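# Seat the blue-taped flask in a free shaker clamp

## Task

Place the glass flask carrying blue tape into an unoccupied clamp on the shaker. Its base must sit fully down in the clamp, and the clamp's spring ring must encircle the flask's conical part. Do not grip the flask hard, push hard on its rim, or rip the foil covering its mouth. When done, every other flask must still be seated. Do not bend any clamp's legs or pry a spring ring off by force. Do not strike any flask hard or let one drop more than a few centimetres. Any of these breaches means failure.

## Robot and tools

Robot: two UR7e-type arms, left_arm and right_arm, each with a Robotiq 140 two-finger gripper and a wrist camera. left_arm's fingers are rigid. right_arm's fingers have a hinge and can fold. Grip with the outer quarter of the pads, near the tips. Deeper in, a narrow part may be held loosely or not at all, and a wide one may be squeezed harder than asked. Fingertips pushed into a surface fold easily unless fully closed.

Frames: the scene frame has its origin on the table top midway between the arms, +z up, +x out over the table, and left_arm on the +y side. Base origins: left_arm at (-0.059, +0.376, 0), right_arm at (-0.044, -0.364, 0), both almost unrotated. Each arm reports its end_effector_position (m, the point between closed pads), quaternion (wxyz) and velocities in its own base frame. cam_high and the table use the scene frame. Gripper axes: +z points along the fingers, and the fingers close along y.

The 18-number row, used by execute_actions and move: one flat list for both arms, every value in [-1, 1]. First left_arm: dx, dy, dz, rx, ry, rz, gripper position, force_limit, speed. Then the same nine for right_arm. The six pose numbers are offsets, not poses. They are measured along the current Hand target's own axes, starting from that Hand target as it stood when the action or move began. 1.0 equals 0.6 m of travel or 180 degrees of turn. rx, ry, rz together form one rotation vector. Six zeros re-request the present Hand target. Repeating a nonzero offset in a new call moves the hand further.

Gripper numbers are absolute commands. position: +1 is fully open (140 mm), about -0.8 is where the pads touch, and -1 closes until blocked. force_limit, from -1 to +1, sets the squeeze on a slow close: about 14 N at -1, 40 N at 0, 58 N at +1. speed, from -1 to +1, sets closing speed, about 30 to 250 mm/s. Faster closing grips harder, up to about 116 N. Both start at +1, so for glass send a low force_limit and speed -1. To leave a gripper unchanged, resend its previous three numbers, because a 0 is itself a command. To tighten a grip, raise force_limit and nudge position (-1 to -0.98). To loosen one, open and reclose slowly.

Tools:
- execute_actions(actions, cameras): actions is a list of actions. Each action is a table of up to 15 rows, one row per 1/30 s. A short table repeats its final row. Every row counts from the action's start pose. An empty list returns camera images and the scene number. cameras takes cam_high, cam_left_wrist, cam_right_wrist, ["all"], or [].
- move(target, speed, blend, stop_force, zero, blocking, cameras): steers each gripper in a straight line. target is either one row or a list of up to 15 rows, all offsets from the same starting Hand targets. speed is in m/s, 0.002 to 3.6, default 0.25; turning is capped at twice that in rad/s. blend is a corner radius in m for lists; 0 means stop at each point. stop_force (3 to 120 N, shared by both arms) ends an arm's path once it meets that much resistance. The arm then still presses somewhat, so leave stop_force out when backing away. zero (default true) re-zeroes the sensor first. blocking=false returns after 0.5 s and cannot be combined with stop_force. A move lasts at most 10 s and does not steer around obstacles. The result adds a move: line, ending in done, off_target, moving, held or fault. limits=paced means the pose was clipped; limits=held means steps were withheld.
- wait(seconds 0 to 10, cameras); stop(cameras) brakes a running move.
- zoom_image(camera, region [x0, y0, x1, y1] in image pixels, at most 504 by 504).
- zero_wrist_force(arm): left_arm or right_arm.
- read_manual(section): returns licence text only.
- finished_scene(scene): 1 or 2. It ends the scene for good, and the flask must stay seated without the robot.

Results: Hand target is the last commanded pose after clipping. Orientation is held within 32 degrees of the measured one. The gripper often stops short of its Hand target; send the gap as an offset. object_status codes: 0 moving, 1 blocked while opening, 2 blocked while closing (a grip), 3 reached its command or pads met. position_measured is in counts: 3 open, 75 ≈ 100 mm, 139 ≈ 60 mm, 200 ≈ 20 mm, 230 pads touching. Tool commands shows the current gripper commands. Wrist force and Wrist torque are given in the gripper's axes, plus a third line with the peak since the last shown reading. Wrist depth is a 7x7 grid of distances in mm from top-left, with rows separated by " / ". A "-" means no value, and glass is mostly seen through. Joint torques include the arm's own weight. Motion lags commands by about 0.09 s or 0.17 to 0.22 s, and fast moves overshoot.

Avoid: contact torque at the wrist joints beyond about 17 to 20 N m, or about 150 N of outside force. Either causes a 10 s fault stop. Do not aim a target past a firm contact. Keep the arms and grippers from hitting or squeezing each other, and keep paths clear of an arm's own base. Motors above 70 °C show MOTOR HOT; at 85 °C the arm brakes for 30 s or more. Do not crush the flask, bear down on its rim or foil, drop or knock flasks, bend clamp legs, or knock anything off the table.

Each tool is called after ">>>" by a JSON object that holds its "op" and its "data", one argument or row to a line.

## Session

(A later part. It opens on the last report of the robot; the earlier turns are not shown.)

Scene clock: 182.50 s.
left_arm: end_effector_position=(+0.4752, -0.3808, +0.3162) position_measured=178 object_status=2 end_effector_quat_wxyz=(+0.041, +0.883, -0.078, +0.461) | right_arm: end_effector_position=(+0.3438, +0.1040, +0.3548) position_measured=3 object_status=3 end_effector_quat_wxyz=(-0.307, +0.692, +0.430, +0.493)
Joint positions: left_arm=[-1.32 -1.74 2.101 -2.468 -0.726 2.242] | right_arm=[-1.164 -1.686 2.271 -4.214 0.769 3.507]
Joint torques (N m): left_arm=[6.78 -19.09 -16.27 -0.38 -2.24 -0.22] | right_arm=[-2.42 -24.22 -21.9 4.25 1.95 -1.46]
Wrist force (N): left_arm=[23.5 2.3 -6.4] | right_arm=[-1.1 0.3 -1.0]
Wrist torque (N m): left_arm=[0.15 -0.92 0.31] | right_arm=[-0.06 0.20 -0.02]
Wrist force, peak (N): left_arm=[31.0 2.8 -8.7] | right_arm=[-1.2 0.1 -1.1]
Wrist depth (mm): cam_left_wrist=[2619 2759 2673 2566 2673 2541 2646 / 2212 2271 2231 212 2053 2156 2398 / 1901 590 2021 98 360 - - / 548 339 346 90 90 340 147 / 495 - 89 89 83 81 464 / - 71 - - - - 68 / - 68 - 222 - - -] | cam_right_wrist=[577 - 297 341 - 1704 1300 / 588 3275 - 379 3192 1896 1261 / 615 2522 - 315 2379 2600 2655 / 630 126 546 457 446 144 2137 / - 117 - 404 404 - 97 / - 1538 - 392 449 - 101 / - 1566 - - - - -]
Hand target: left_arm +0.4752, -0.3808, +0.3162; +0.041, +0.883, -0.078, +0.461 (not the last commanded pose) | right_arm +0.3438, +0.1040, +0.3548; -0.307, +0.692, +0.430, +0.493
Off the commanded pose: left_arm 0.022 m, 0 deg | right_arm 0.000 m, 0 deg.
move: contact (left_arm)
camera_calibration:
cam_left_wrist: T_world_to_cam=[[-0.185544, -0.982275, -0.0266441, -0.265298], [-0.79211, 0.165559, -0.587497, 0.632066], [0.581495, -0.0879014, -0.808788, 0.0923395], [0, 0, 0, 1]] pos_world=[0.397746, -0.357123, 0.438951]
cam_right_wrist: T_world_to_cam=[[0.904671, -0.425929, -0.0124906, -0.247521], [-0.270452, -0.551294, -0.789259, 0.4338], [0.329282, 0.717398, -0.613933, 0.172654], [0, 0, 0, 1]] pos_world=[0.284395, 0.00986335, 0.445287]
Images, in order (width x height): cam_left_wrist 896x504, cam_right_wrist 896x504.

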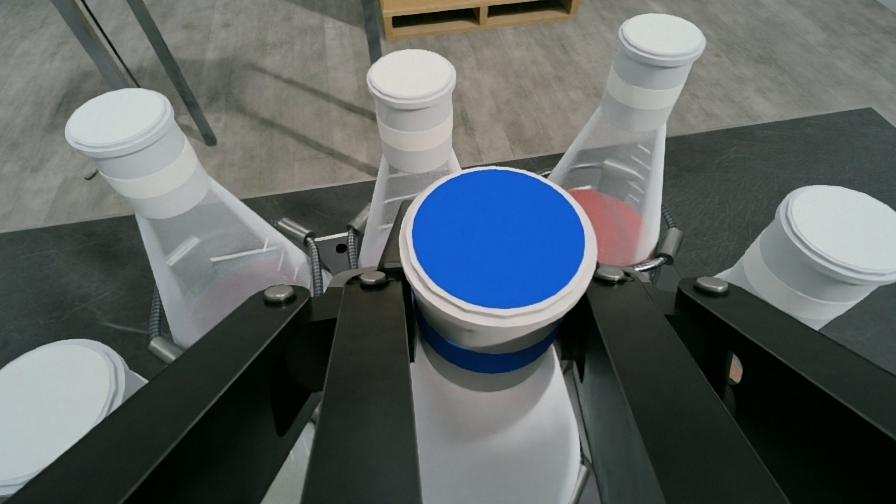

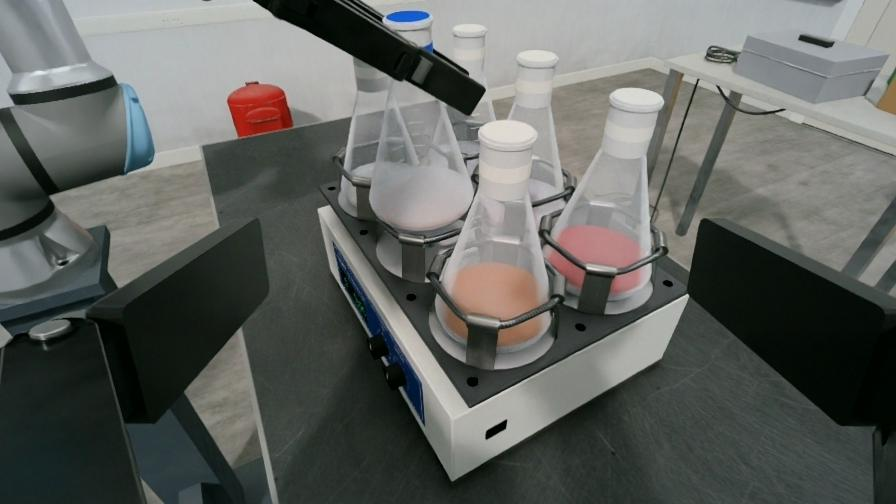

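>>> {"op": "move", "data": {
  "target": [
    [0.0137,0,-0.0095,0,0,0,-1,-1,-1,0,0,0,0,0,0,1,1,1],
    [0.0182,0.002,-0.003,0,0,0,-1,-1,-1,0,0,0,0,0,0,1,1,1]
  ],
  "speed": 0.04
}}

>>> {"op": "move", "data": {
  "target": [-0.041,0,0.0287,0,0,0,-1,-1,-1,0,0,0,0,0,0,1,1,1],
  "speed": 0.015,
  "stop_force": 30,
  "cameras": ["cam_right_wrist","cam_left_wrist"]
}}

>>> {"op": "zoom_image", "data": {
  "camera": "cam_right_wrist",
  "region": [330, 120, 530, 290]
}}

Scene clock: 193.13 s.
left_arm: end_effector_position=(+0.4797, -0.3829, +0.3262) position_measured=178 object_status=2 end_effector_quat_wxyz=(+0.041, +0.883, -0.078, +0.461) end_effector_velocity=(-0.001, +0.002, +0.000) end_effector_angular_velocity=(+0.002, -0.001, +0.002) | right_arm: end_effector_position=(+0.3438, +0.1040, +0.3548) position_measured=3 object_status=3 end_effector_quat_wxyz=(-0.307, +0.692, +0.430, +0.493)
Joint positions: left_arm=[-1.31 -1.735 2.072 -2.454 -0.732 2.255] | right_arm=[-1.164 -1.686 2.271 -4.214 0.769 3.507]
Joint velocities: left_arm=[-0.002 -0.004 0.002 0.007 0.003 -0.004] | right_arm=[within noise]
Joint torques (N m): left_arm=[-11.87 -29.36 -20.76 -1.05 3.45 -0.63] | right_arm=[-2.62 -23.62 -21.37 4.29 1.86 -1.53]
Wrist force (N): left_arm=[-2.8 -0.7 1.4] | right_arm=[-0.9 0.2 -0.8]
Wrist torque (N m): left_arm=[-0.11 0.05 0.10] | right_arm=[-0.08 0.18 -0.02]
Wrist force, peak (N): left_arm=[24.0 2.5 -6.6] | right_arm=[-1.1 0.3 -1.1]
Wrist depth (mm): cam_left_wrist=[2516 2619 2444 2491 2467 2566 2516 / 2193 2193 2138 208 2005 2053 2070 / 1833 585 610 98 352 627 158 / - 353 347 90 90 301 147 / - - 89 84 83 82 80 / - 71 - - - - 68 / - 67 - - - - -] | cam_right_wrist=[571 2067 296 352 5044 1547 1307 / 580 - 2449 356 3076 3192 1261 / 614 2683 - 513 501 2802 2547 / 640 127 504 420 445 139 2156 / - 117 - 388 394 145 97 / - 1547 - 384 422 - 102 / - 989 - 436 - - -]
Hand target: left_arm +0.4797, -0.3829, +0.3262; +0.041, +0.883, -0.078, +0.461 | right_arm +0.3438, +0.1040, +0.3548; -0.307, +0.692, +0.430, +0.493
Off the commanded pose: left_arm 0.000 m, 0 deg | right_arm 0.000 m, 0 deg.
move: done

Scene clock: 195.50 s.
left_arm: end_effector_position=(+0.4797, -0.3829, +0.3084) position_measured=178 object_status=2 end_effector_quat_wxyz=(+0.041, +0.883, -0.078, +0.461) | right_arm: end_effector_position=(+0.3438, +0.1040, +0.3548) position_measured=3 object_status=3 end_effector_quat_wxyz=(-0.307, +0.692, +0.430, +0.493)
Joint positions: left_arm=[-1.31 -1.718 2.107 -2.505 -0.731 2.255] | right_arm=[-1.164 -1.686 2.271 -4.214 0.769 3.507]
Joint torques (N m): left_arm=[1.5 -21 -19.82 -0.53 -1.02 -0.07] | right_arm=[-2.78 -23.79 -21.48 4.33 1.92 -1.41]
Wrist force (N): left_arm=[14.9 3.3 -11.4] | right_arm=[-1.2 0.4 -0.9]
Wrist torque (N m): left_arm=[-0.20 -0.67 -0.10] | right_arm=[-0.03 0.24 -0.02]
Wrist force, peak (N): left_arm=[23.5 4.0 -22.8] | right_arm=[-1.3 0.2 -1.0]
Wrist depth (mm): cam_left_wrist=[2646 2516 2619 2491 2673 2566 2701 / 175 2193 2070 211 2121 2121 2193 / 1820 575 2070 98 339 617 146 / - 329 335 90 90 331 141 / 500 - 89 84 83 81 147 / - 71 - 232 - - 68 / - 67 - - - - -] | cam_right_wrist=[571 2193 301 503 2967 1510 1334 / 589 - 2272 374 442 3233 1242 / 612 2449 867 466 459 2547 2600 / 634 126 - 434 448 138 2174 / - 117 - 411 400 135 97 / - 1538 - 390 457 - 101 / - - - - 480 - -]
Hand target: left_arm +0.4797, -0.3829, +0.3084; +0.041, +0.883, -0.078, +0.461 (not the last commanded pose) | right_arm +0.3438, +0.1040, +0.3548; -0.307, +0.692, +0.430, +0.493
Off the commanded pose: left_arm 0.012 m, 0 deg | right_arm 0.000 m, 0 deg.
move: contact (left_arm)
camera_calibration:
cam_left_wrist: T_world_to_cam=[[-0.185566, -0.982276, -0.0264422, -0.266715], [-0.792063, 0.16545, -0.58759, 0.631302], [0.58155, -0.088093, -0.808727, 0.08304], [0, 0, 0, 1]] pos_world=[0.402246, -0.359122, 0.431051]
cam_right_wrist: T_world_to_cam=[[0.904671, -0.425929, -0.0124906, -0.247521], [-0.270452, -0.551294, -0.789259, 0.4338], [0.329282, 0.717398, -0.613933, 0.172654], [0, 0, 0, 1]] pos_world=[0.284395, 0.00986335, 0.445287]
Images, in order (width x height): cam_left_wrist 896x504, cam_right_wrist 896x504.

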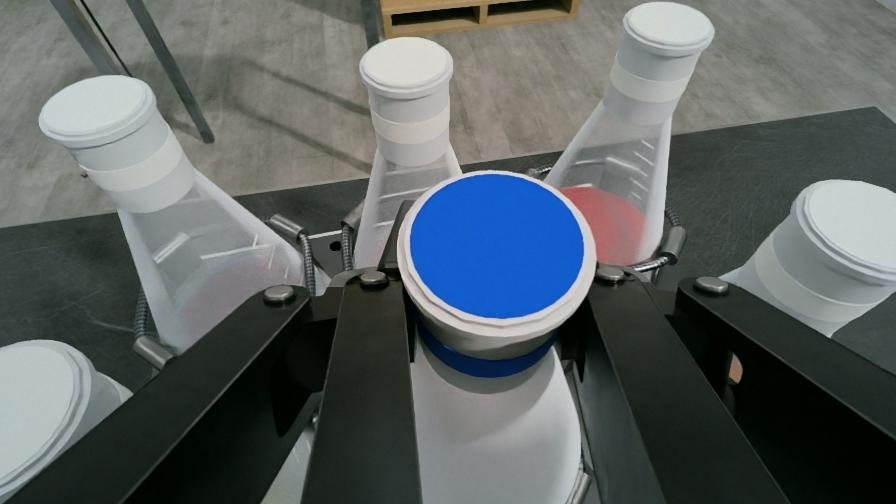

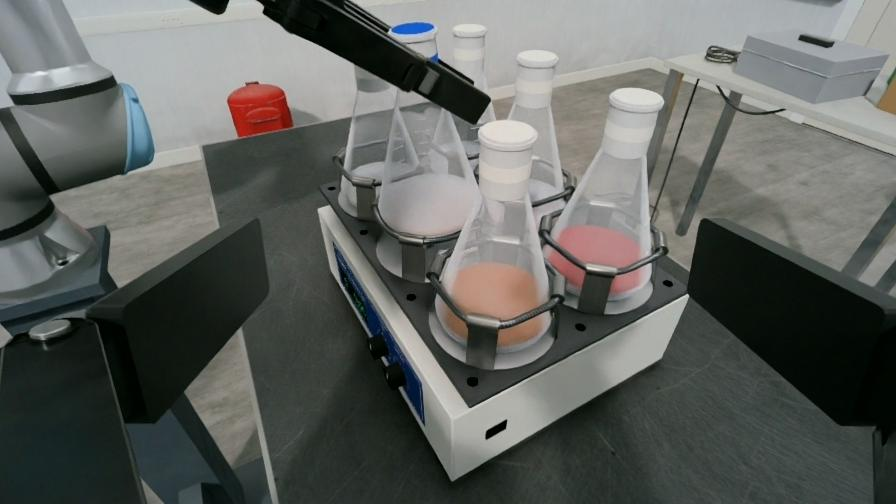

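Scaled by 2.520 from the camera's 896x504 image, which has a finer 1280x720 frame.

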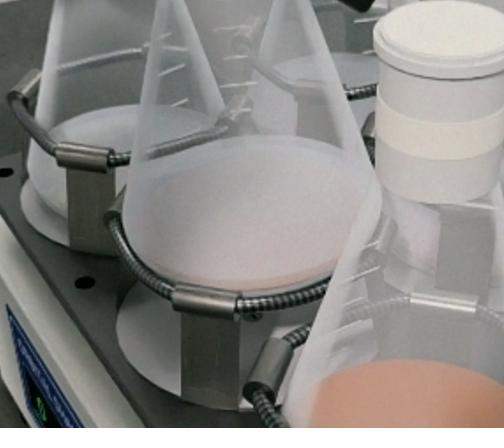

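>>> {"op": "move", "data": {
  "target": [-0.0345,0.0028,0.024,0,0,0,-1,-1,-1,0,0,0,0,0,0,1,1,1],
  "speed": 0.015,
  "stop_force": 35,
  "cameras": ["cam_right_wrist","cam_left_wrist"]
}}

>>> {"op": "zoom_image", "data": {
  "camera": "cam_right_wrist",
  "region": [330, 120, 530, 290]
}}

Scene clock: 201.43 s.
left_arm: end_effector_position=(+0.4794, -0.3846, +0.2832) position_measured=178 object_status=2 end_effector_quat_wxyz=(+0.041, +0.883, -0.078, +0.461) | right_arm: end_effector_position=(+0.3438, +0.1040, +0.3548) position_measured=3 object_status=3 end_effector_quat_wxyz=(-0.307, +0.692, +0.430, +0.493)
Joint positions: left_arm=[-1.312 -1.687 2.15 -2.579 -0.731 2.253] | right_arm=[-1.164 -1.686 2.271 -4.214 0.769 3.507]
Joint torques (N m): left_arm=[-6.39 -31.05 -30.88 -1.82 2.82 1.01] | right_arm=[-2.85 -23.54 -21.92 4.21 1.84 -1.42]
Wrist force (N): left_arm=[-2.0 -2.6 1.6] | right_arm=[-1.0 0.4 -1.0]
Wrist torque (N m): left_arm=[-0.17 -0.05 0.42] | right_arm=[-0.05 0.19 -0.02]
Wrist force, peak (N): left_arm=[40.7 -0.2 -32.7] | right_arm=[-1.2 0.1 -1.2]
Wrist depth (mm): cam_left_wrist=[162 2592 2271 2333 2421 2333 2421 / 167 2103 2037 1974 2175 2175 586 / 1901 1974 543 100 315 529 123 / 486 303 303 89 91 262 140 / 449 284 89 83 83 81 429 / - 71 - - - - 68 / - 67 - - - - -] | cam_right_wrist=[599 288 319 - - - 2771 / 592 2627 325 380 3233 2018 1261 / 612 2449 - 497 2473 2771 2627 / 655 126 - 444 402 138 2193 / - 117 - 418 386 144 97 / - 1046 - 374 429 - 102 / - 843 - - - - -]
Hand target: left_arm +0.4794, -0.3846, +0.2832; +0.041, +0.883, -0.078, +0.461 | right_arm +0.3438, +0.1040, +0.3548; -0.307, +0.692, +0.430, +0.493
Off the commanded pose: left_arm 0.000 m, 0 deg | right_arm 0.000 m, 0 deg.
move: done
camera_calibration:
cam_left_wrist: T_world_to_cam=[[-0.185566, -0.982276, -0.0264422, -0.269107], [-0.792063, 0.16545, -0.58759, 0.616539], [0.58155, -0.088093, -0.808727, 0.0626848], [0, 0, 0, 1]] pos_world=[0.401946, -0.360822, 0.405851]
cam_right_wrist: T_world_to_cam=[[0.904671, -0.425929, -0.0124906, -0.247521], [-0.270452, -0.551294, -0.789259, 0.4338], [0.329282, 0.717398, -0.613933, 0.172654], [0, 0, 0, 1]] pos_world=[0.284395, 0.00986335, 0.445287]
Images, in order (width x height): cam_left_wrist 896x504, cam_right_wrist 896x504.

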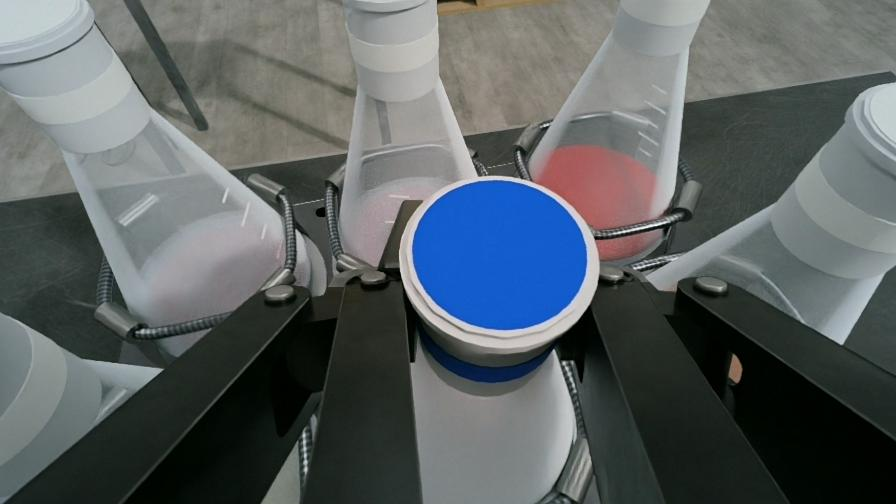

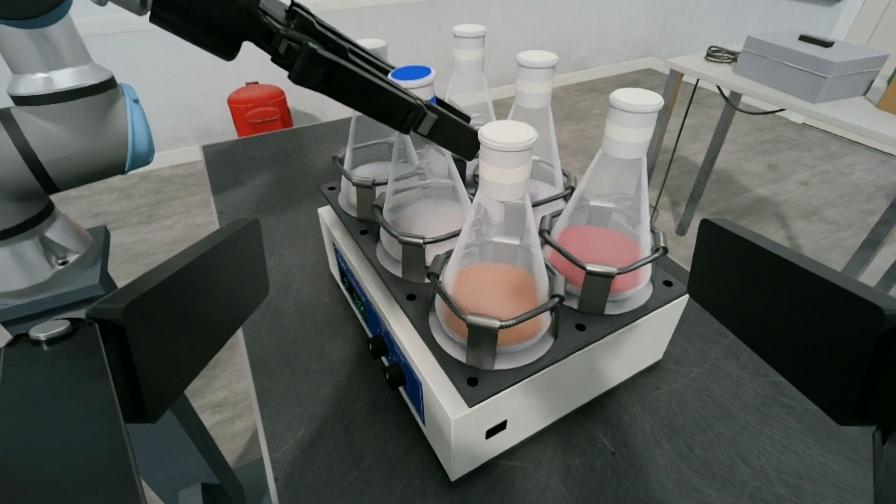

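Scaled by 2.520 from the camera's 896x504 image, which has a finer 1280x720 frame.

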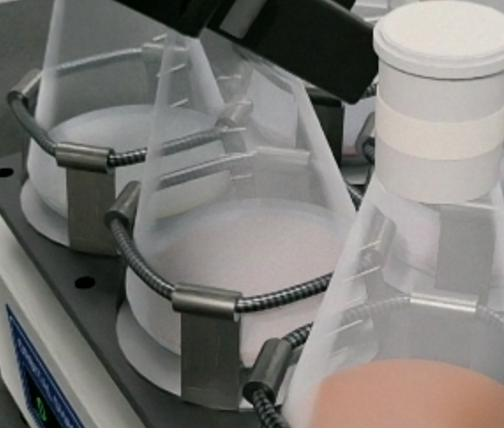

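>>> {"op": "move", "data": {
  "target": [-0.055,0,0.0382,0,0,0,-1,-1,-1,0,0,0,0,0,0,1,1,1],
  "speed": 0.012,
  "stop_force": 10,
  "cameras": ["cam_right_wrist","cam_left_wrist"]
}}

>>> {"op": "zoom_image", "data": {
  "camera": "cam_right_wrist",
  "region": [330, 120, 530, 290]
}}

Scene clock: 204.87 s.
left_arm: end_effector_position=(+0.4794, -0.3846, +0.2784) position_measured=178 object_status=2 end_effector_quat_wxyz=(+0.041, +0.883, -0.078, +0.461) | right_arm: end_effector_position=(+0.3438, +0.1040, +0.3548) position_measured=3 object_status=3 end_effector_quat_wxyz=(-0.307, +0.692, +0.430, +0.493)
Joint positions: left_arm=[-1.312 -1.68 2.159 -2.594 -0.73 2.253] | right_arm=[-1.164 -1.686 2.271 -4.214 0.769 3.507]
Joint torques (N m): left_arm=[1.85 -28.23 -27.45 -3.41 -0.88 0.93] | right_arm=[-2.92 -24.01 -21.37 4.38 1.71 -1.41]
Wrist force (N): left_arm=[5.7 -1.0 -1.9] | right_arm=[-1.1 0.1 -0.8]
Wrist torque (N m): left_arm=[-0.17 -0.31 0.27] | right_arm=[-0.10 0.21 -0.02]
Wrist force, peak (N): left_arm=[8.3 -1.3 -3.2] | right_arm=[-1.2 0.3 -1.1]
Wrist depth (mm): cam_left_wrist=[157 2491 2291 2354 2398 2271 2354 / 170 2053 2103 2251 2156 610 577 / 1782 1656 317 100 311 511 124 / - 296 290 89 91 256 141 / 445 280 89 83 83 82 422 / - 71 - 108 - - 68 / - 67 - - - - -] | cam_right_wrist=[560 289 320 - - 1557 1386 / 585 - 325 373 358 1896 1230 / 630 2683 904 501 1882 2834 2627 / 634 126 - 431 415 135 2067 / - 117 - 394 397 - 97 / - 1557 502 373 519 - 101 / - 1152 463 - - - -]
Hand target: left_arm +0.4794, -0.3846, +0.2784; +0.041, +0.883, -0.078, +0.461 (not the last commanded pose) | right_arm +0.3438, +0.1040, +0.3548; -0.307, +0.692, +0.430, +0.493
Off the commanded pose: left_arm 0.035 m, 0 deg | right_arm 0.000 m, 0 deg.
move: contact (left_arm)
camera_calibration:
cam_left_wrist: T_world_to_cam=[[-0.185544, -0.982283, -0.0263307, -0.26929], [-0.79199, 0.165353, -0.587716, 0.613704], [0.581658, -0.0881934, -0.808638, 0.0586884], [0, 0, 0, 1]] pos_world=[0.401945, -0.360821, 0.401051]
cam_right_wrist: T_world_to_cam=[[0.904671, -0.425929, -0.0124906, -0.247521], [-0.270452, -0.551294, -0.789259, 0.4338], [0.329282, 0.717398, -0.613933, 0.172654], [0, 0, 0, 1]] pos_world=[0.284395, 0.00986335, 0.445287]
Images, in order (width x height): cam_left_wrist 896x504, cam_right_wrist 896x504.

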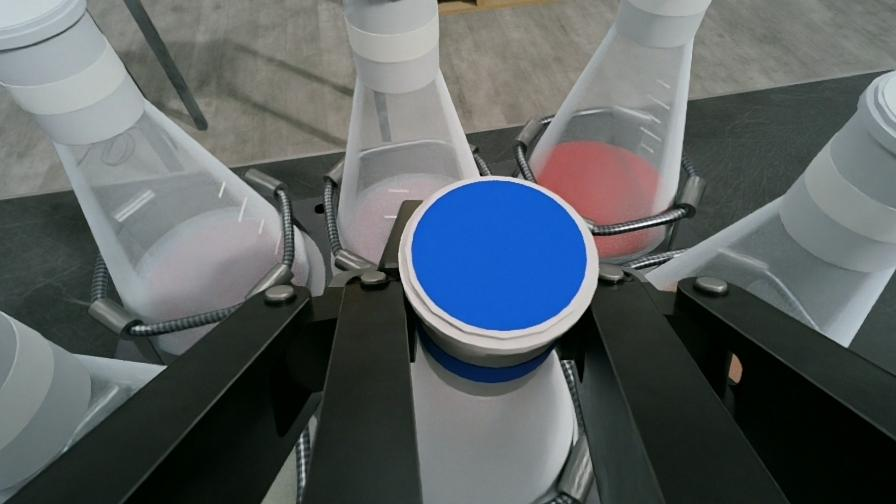

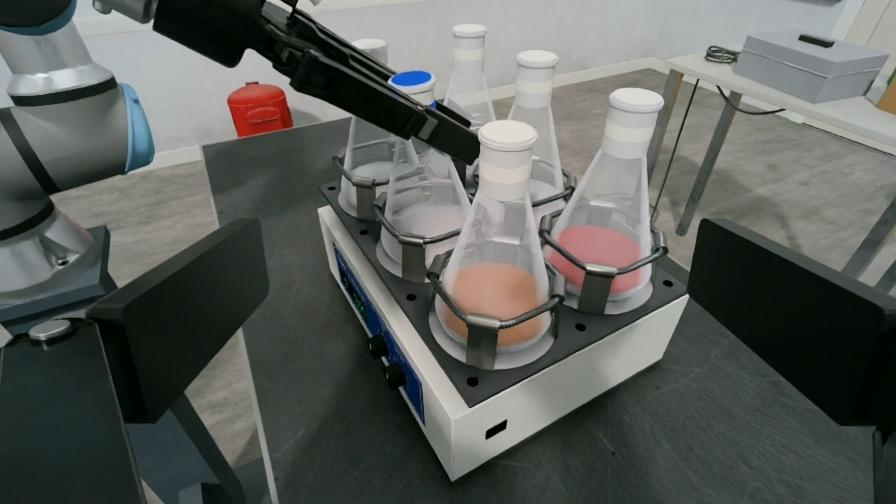

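Scaled by 2.520 from the camera's 896x504 image, which has a finer 1280x720 frame.

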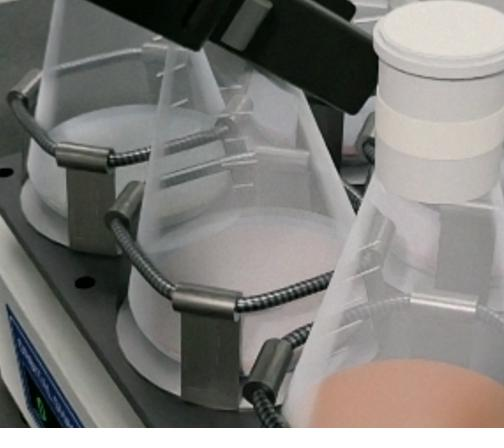

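>>> {"op": "move", "data": {
  "target": [-0.041,0,0.0287,0,0,0,-1,-1,-1,0,0,0,0,0,0,1,1,1],
  "speed": 0.012,
  "stop_force": 15,
  "cameras": ["cam_right_wrist"]
}}

>>> {"op": "zoom_image", "data": {
  "camera": "cam_right_wrist",
  "region": [330, 120, 530, 290]
}}

Scene clock: 208.73 s.
left_arm: end_effector_position=(+0.4794, -0.3846, +0.2729) position_measured=178 object_status=2 end_effector_quat_wxyz=(+0.041, +0.883, -0.078, +0.462) | right_arm: end_effector_position=(+0.3438, +0.1040, +0.3548) position_measured=3 object_status=3 end_effector_quat_wxyz=(-0.307, +0.692, +0.430, +0.493)
Joint positions: left_arm=[-1.312 -1.673 2.169 -2.611 -0.73 2.253] | right_arm=[-1.164 -1.686 2.271 -4.214 0.769 3.507]
Joint torques (N m): left_arm=[5.76 -22.98 -21.84 -1.02 -1.33 1.05] | right_arm=[-2.82 -24.18 -21.78 4.34 1.7 -1.38]
Wrist force (N): left_arm=[18.2 -2.4 -6.5] | right_arm=[-0.8 0.2 -0.8]
Wrist torque (N m): left_arm=[-0.18 -0.82 0.46] | right_arm=[-0.09 0.16 -0.02]
Wrist force, peak (N): left_arm=[21.1 -3.6 -7.6] | right_arm=[-1.1 0.3 -1.1]
Wrist depth (mm): cam_left_wrist=[158 2646 2467 2312 2376 2312 2467 / 165 2156 2175 2037 2291 2021 617 / 1901 1959 553 99 308 301 128 / - 297 291 89 90 295 138 / 443 280 89 84 83 82 235 / - 71 - 108 - - 68 / - 67 - - - - -] | cam_right_wrist=[378 285 319 - - 1425 1327 / 587 - 343 373 429 3076 1249 / 615 - 873 489 499 2547 2771 / 635 126 - 415 428 144 2174 / - 117 573 403 391 - 97 / - 1528 - 368 - 506 101 / - 1101 - - 454 - -]
Hand target: left_arm +0.4794, -0.3846, +0.2729; +0.041, +0.883, -0.078, +0.462 (not the last commanded pose) | right_arm +0.3438, +0.1040, +0.3548; -0.307, +0.692, +0.430, +0.493
Off the commanded pose: left_arm 0.025 m, 0 deg | right_arm 0.000 m, 0 deg.
move: contact (left_arm)
camera_calibration:
cam_right_wrist: T_world_to_cam=[[0.904671, -0.425929, -0.0124906, -0.247521], [-0.270452, -0.551294, -0.789259, 0.4338], [0.329282, 0.717398, -0.613933, 0.172654], [0, 0, 0, 1]] pos_world=[0.284395, 0.00986335, 0.445287]
Images, in order (width x height): cam_right_wrist 896x504.

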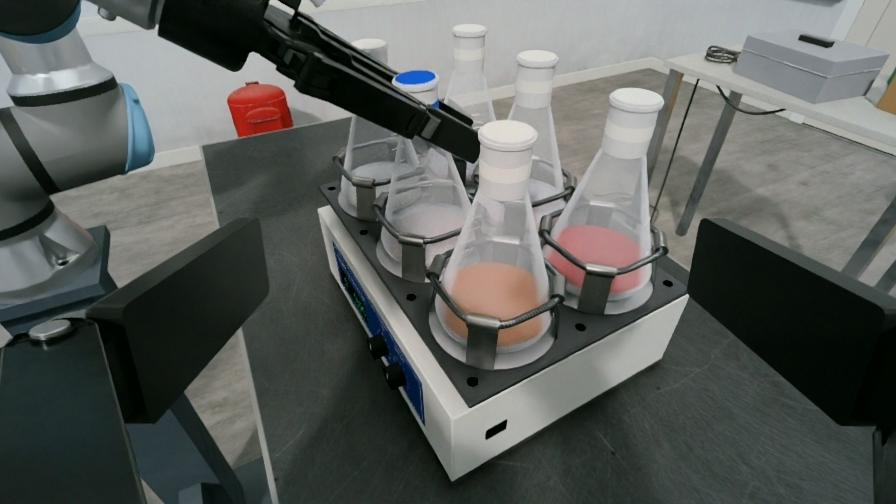

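Scaled by 2.520 from the camera's 896x504 image, which has a finer 1280x720 frame.

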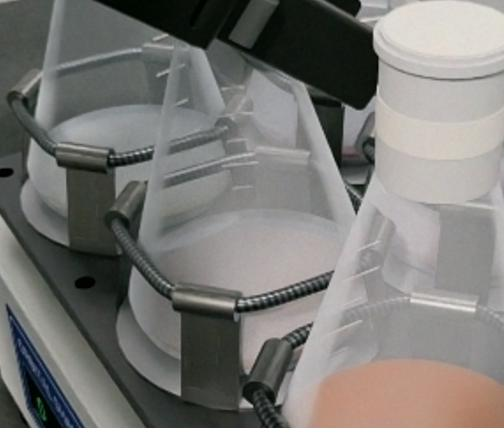

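>>> {"op": "move", "data": {
  "target": [0,0,0,0,0,0,-0.2,-1,-1,0,0,0,0,0,0,1,1,1],
  "cameras": ["cam_right_wrist","cam_left_wrist"]
}}

>>> {"op": "zoom_image", "data": {
  "camera": "cam_right_wrist",
  "region": [330, 120, 530, 290]
}}

Scene clock: 212.37 s.
left_arm: end_effector_position=(+0.4794, -0.3846, +0.2729) position_measured=154 object_status=0 end_effector_quat_wxyz=(+0.041, +0.883, -0.078, +0.462) | right_arm: end_effector_position=(+0.3438, +0.1040, +0.3548) position_measured=3 object_status=3 end_effector_quat_wxyz=(-0.307, +0.692, +0.430, +0.493)
Joint positions: left_arm=[-1.312 -1.673 2.169 -2.611 -0.73 2.253] | right_arm=[-1.164 -1.686 2.271 -4.214 0.769 3.507]
Joint torques (N m): left_arm=[4.43 -23.42 -21.17 -1.6 3.04 0.95] | right_arm=[-2.79 -23.84 -21.22 4.27 1.72 -1.27]
Wrist force (N): left_arm=[-0.1 -1.0 -0.2] | right_arm=[-1.0 0.2 -0.7]
Wrist torque (N m): left_arm=[-0.21 -0.17 0.28] | right_arm=[-0.07 0.18 -0.02]
Wrist force, peak (N): left_arm=[18.5 -2.4 -6.7] | right_arm=[-1.4 0.4 -0.8]
Wrist depth (mm): cam_left_wrist=[163 2467 2291 2251 2291 2376 2421 / 167 2138 2121 2053 2103 1873 - / 1873 526 325 94 296 281 123 / - 289 240 86 106 258 447 / 435 - 91 111 118 86 426 / - 71 - 234 - - 68 / - - - 217 - - -] | cam_right_wrist=[378 285 335 3002 - 1638 2933 / 581 - 322 382 3114 3192 1249 / 600 - - 402 2655 2522 2741 / 630 125 507 428 451 138 2050 / - 117 584 389 400 - 97 / - 1501 - 380 425 - 102 / - 1013 - - - - -]
Hand target: left_arm +0.4794, -0.3846, +0.2729; +0.041, +0.883, -0.078, +0.462 | right_arm +0.3438, +0.1040, +0.3548; -0.307, +0.692, +0.430, +0.493
Off the commanded pose: left_arm 0.000 m, 0 deg | right_arm 0.000 m, 0 deg.
move: done
camera_calibration:
cam_left_wrist: T_world_to_cam=[[-0.185522, -0.982291, -0.0261937, -0.2695], [-0.791999, 0.165254, -0.587731, 0.610445], [0.581652, -0.0882915, -0.808632, 0.0542051], [0, 0, 0, 1]] pos_world=[0.401945, -0.36082, 0.395551]
cam_right_wrist: T_world_to_cam=[[0.904671, -0.425929, -0.0124906, -0.247521], [-0.270452, -0.551294, -0.789259, 0.4338], [0.329282, 0.717398, -0.613933, 0.172654], [0, 0, 0, 1]] pos_world=[0.284395, 0.00986335, 0.445287]
Images, in order (width x height): cam_left_wrist 896x504, cam_right_wrist 896x504.

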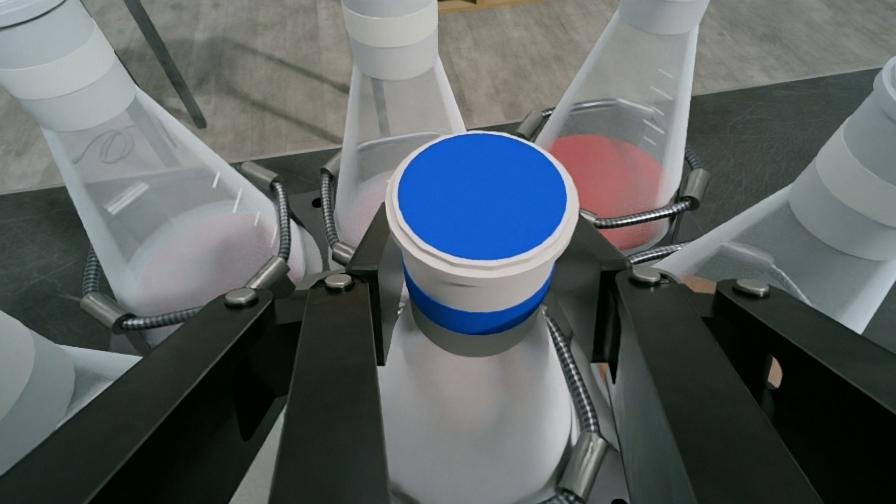

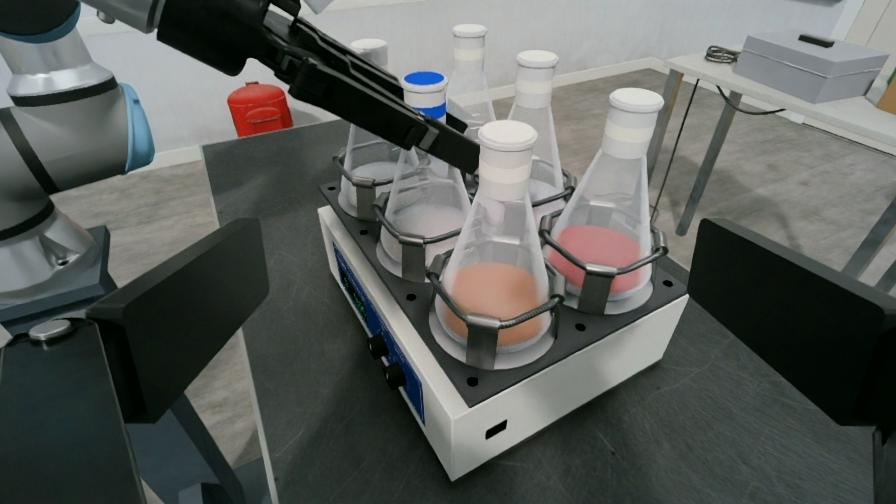

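Scaled by 2.520 from the camera's 896x504 image, which has a finer 1280x720 frame.

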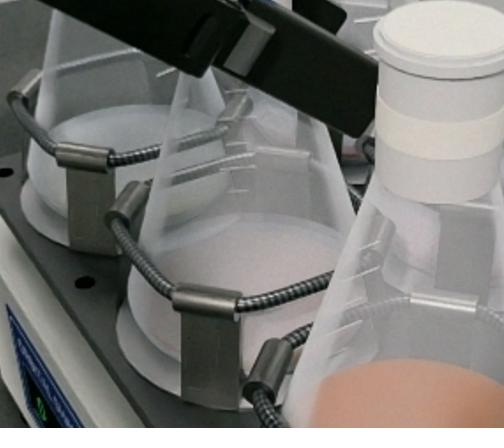

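>>> {"op": "move", "data": {
  "target": [0,0,-0.3,0,0,0,-0.2,-1,-1,0,0,0,0,0,0,1,1,1],
  "speed": 0.08,
  "cameras": ["cam_right_wrist","cam_left_wrist","cam_high"]
}}

>>> {"op": "zoom_image", "data": {
  "camera": "cam_right_wrist",
  "region": [310, 30, 610, 330]
}}

>>> {"op": "zoom_image", "data": {
  "camera": "cam_left_wrist",
  "region": [350, 50, 750, 400]
}}

Scene clock: 220.27 s.
left_arm: end_effector_position=(+0.3339, -0.3588, +0.3757) position_measured=154 object_status=3 end_effector_quat_wxyz=(+0.041, +0.883, -0.078, +0.462) | right_arm: end_effector_position=(+0.3438, +0.1040, +0.3548) position_measured=3 object_status=3 end_effector_quat_wxyz=(-0.307, +0.692, +0.430, +0.493)
Joint positions: left_arm=[-1.738 -2.049 2.018 -1.553 -0.607 1.586] | right_arm=[-1.164 -1.686 2.271 -4.214 0.769 3.507]
Joint torques (N m): left_arm=[7.37 7.05 -23.27 -0.85 2.76 -0.75] | right_arm=[-2.19 -23.99 -21.57 4.29 1.71 -1.18]
Wrist force (N): left_arm=[-0.3 -1.3 0.4] | right_arm=[-1.1 0.1 -0.8]
Wrist torque (N m): left_arm=[-0.24 -0.12 0.27] | right_arm=[-0.09 0.22 -0.02]
Wrist force, peak (N): left_arm=[-0.4 -1.3 0.9] | right_arm=[-1.3 0.3 -1.0]
Wrist depth (mm): cam_left_wrist=[2701 2592 2673 2516 2398 2673 2619 / 2467 2376 2312 462 493 285 1873 / 2103 658 431 413 446 614 - / 594 648 270 399 126 597 - / 572 - 91 376 149 86 75 / - 71 - 405 - - 68 / - - - 455 - - -] | cam_right_wrist=[552 294 448 2473 3655 1751 1320 / 554 2655 - 3363 3114 3152 1255 / 571 2771 - 525 545 2212 2741 / 634 126 520 433 445 138 2119 / - 117 580 401 401 - 97 / - 1627 - 389 449 540 101 / - - - - - - -]
Hand target: left_arm +0.3339, -0.3588, +0.3756; +0.041, +0.883, -0.078, +0.462 | right_arm +0.3438, +0.1040, +0.3548; -0.307, +0.692, +0.430, +0.493
Off the commanded pose: left_arm 0.000 m, 0 deg | right_arm 0.000 m, 0 deg.
move: done
camera_calibration:
cam_left_wrist: T_world_to_cam=[[-0.185609, -0.982282, -0.025897, -0.268578], [-0.791956, 0.165143, -0.58782, 0.55136], [0.581682, -0.0885957, -0.808577, 0.224103], [0, 0, 0, 1]] pos_world=[0.256445, -0.335019, 0.49835]
cam_right_wrist: T_world_to_cam=[[0.904671, -0.425929, -0.0124906, -0.247521], [-0.270452, -0.551294, -0.789259, 0.4338], [0.329282, 0.717398, -0.613933, 0.172654], [0, 0, 0, 1]] pos_world=[0.284395, 0.00986335, 0.445287]

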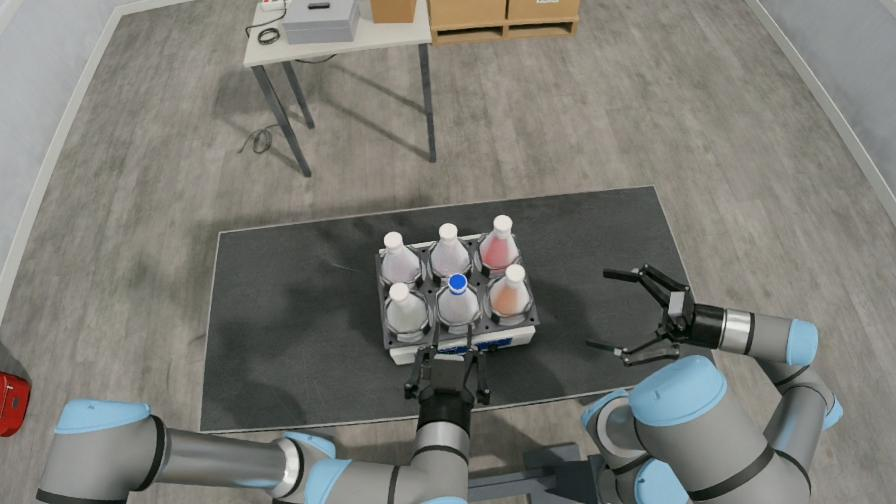

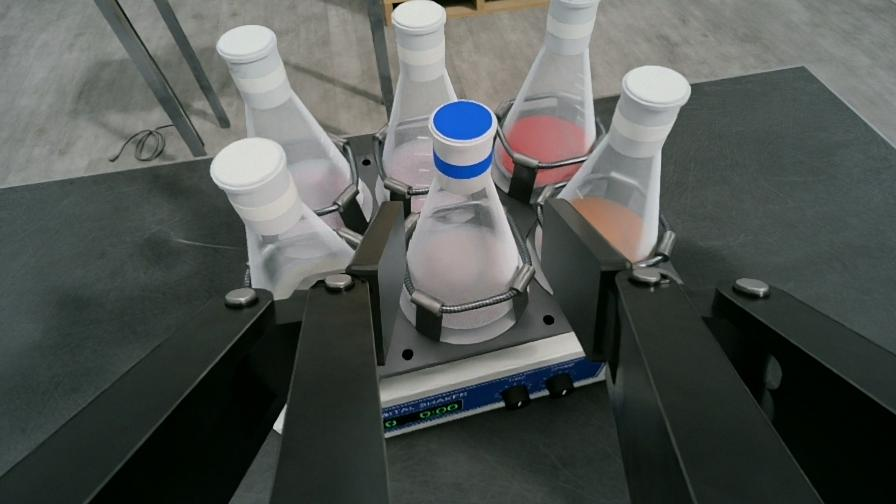

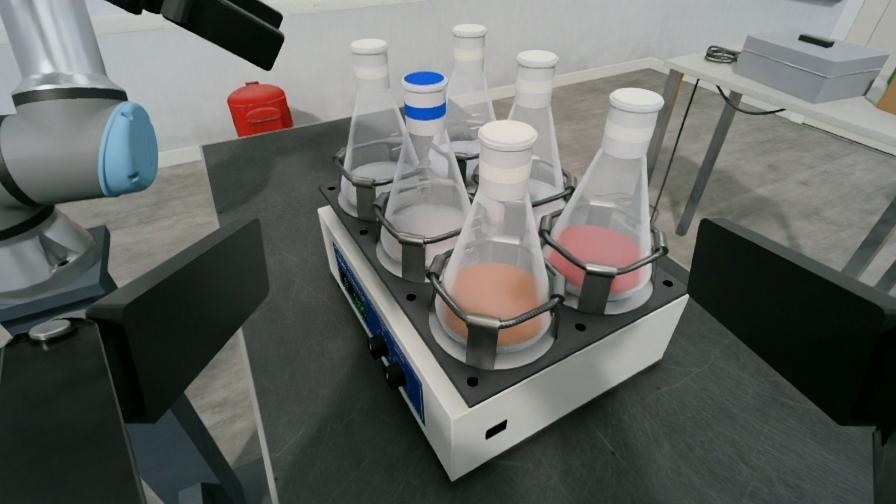

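Scaled by 1.680 from the camera's 896x504 image, which has a finer 1280x720 frame.

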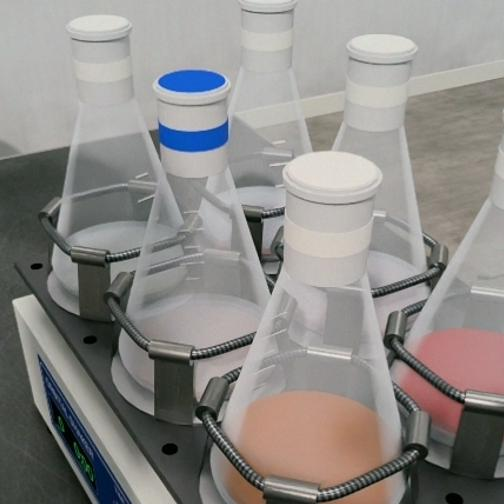

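Scaled by 1.260 from the camera's 896x504 image, which has a finer 1280x720 frame.

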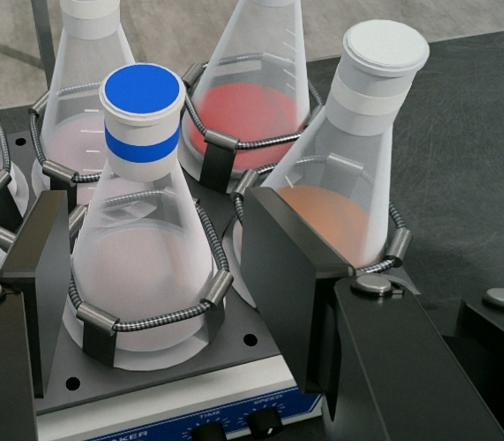

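>>> {"op": "finished_scene", "data": {
  "scene": 1
}}

The scene is finished: the task was done.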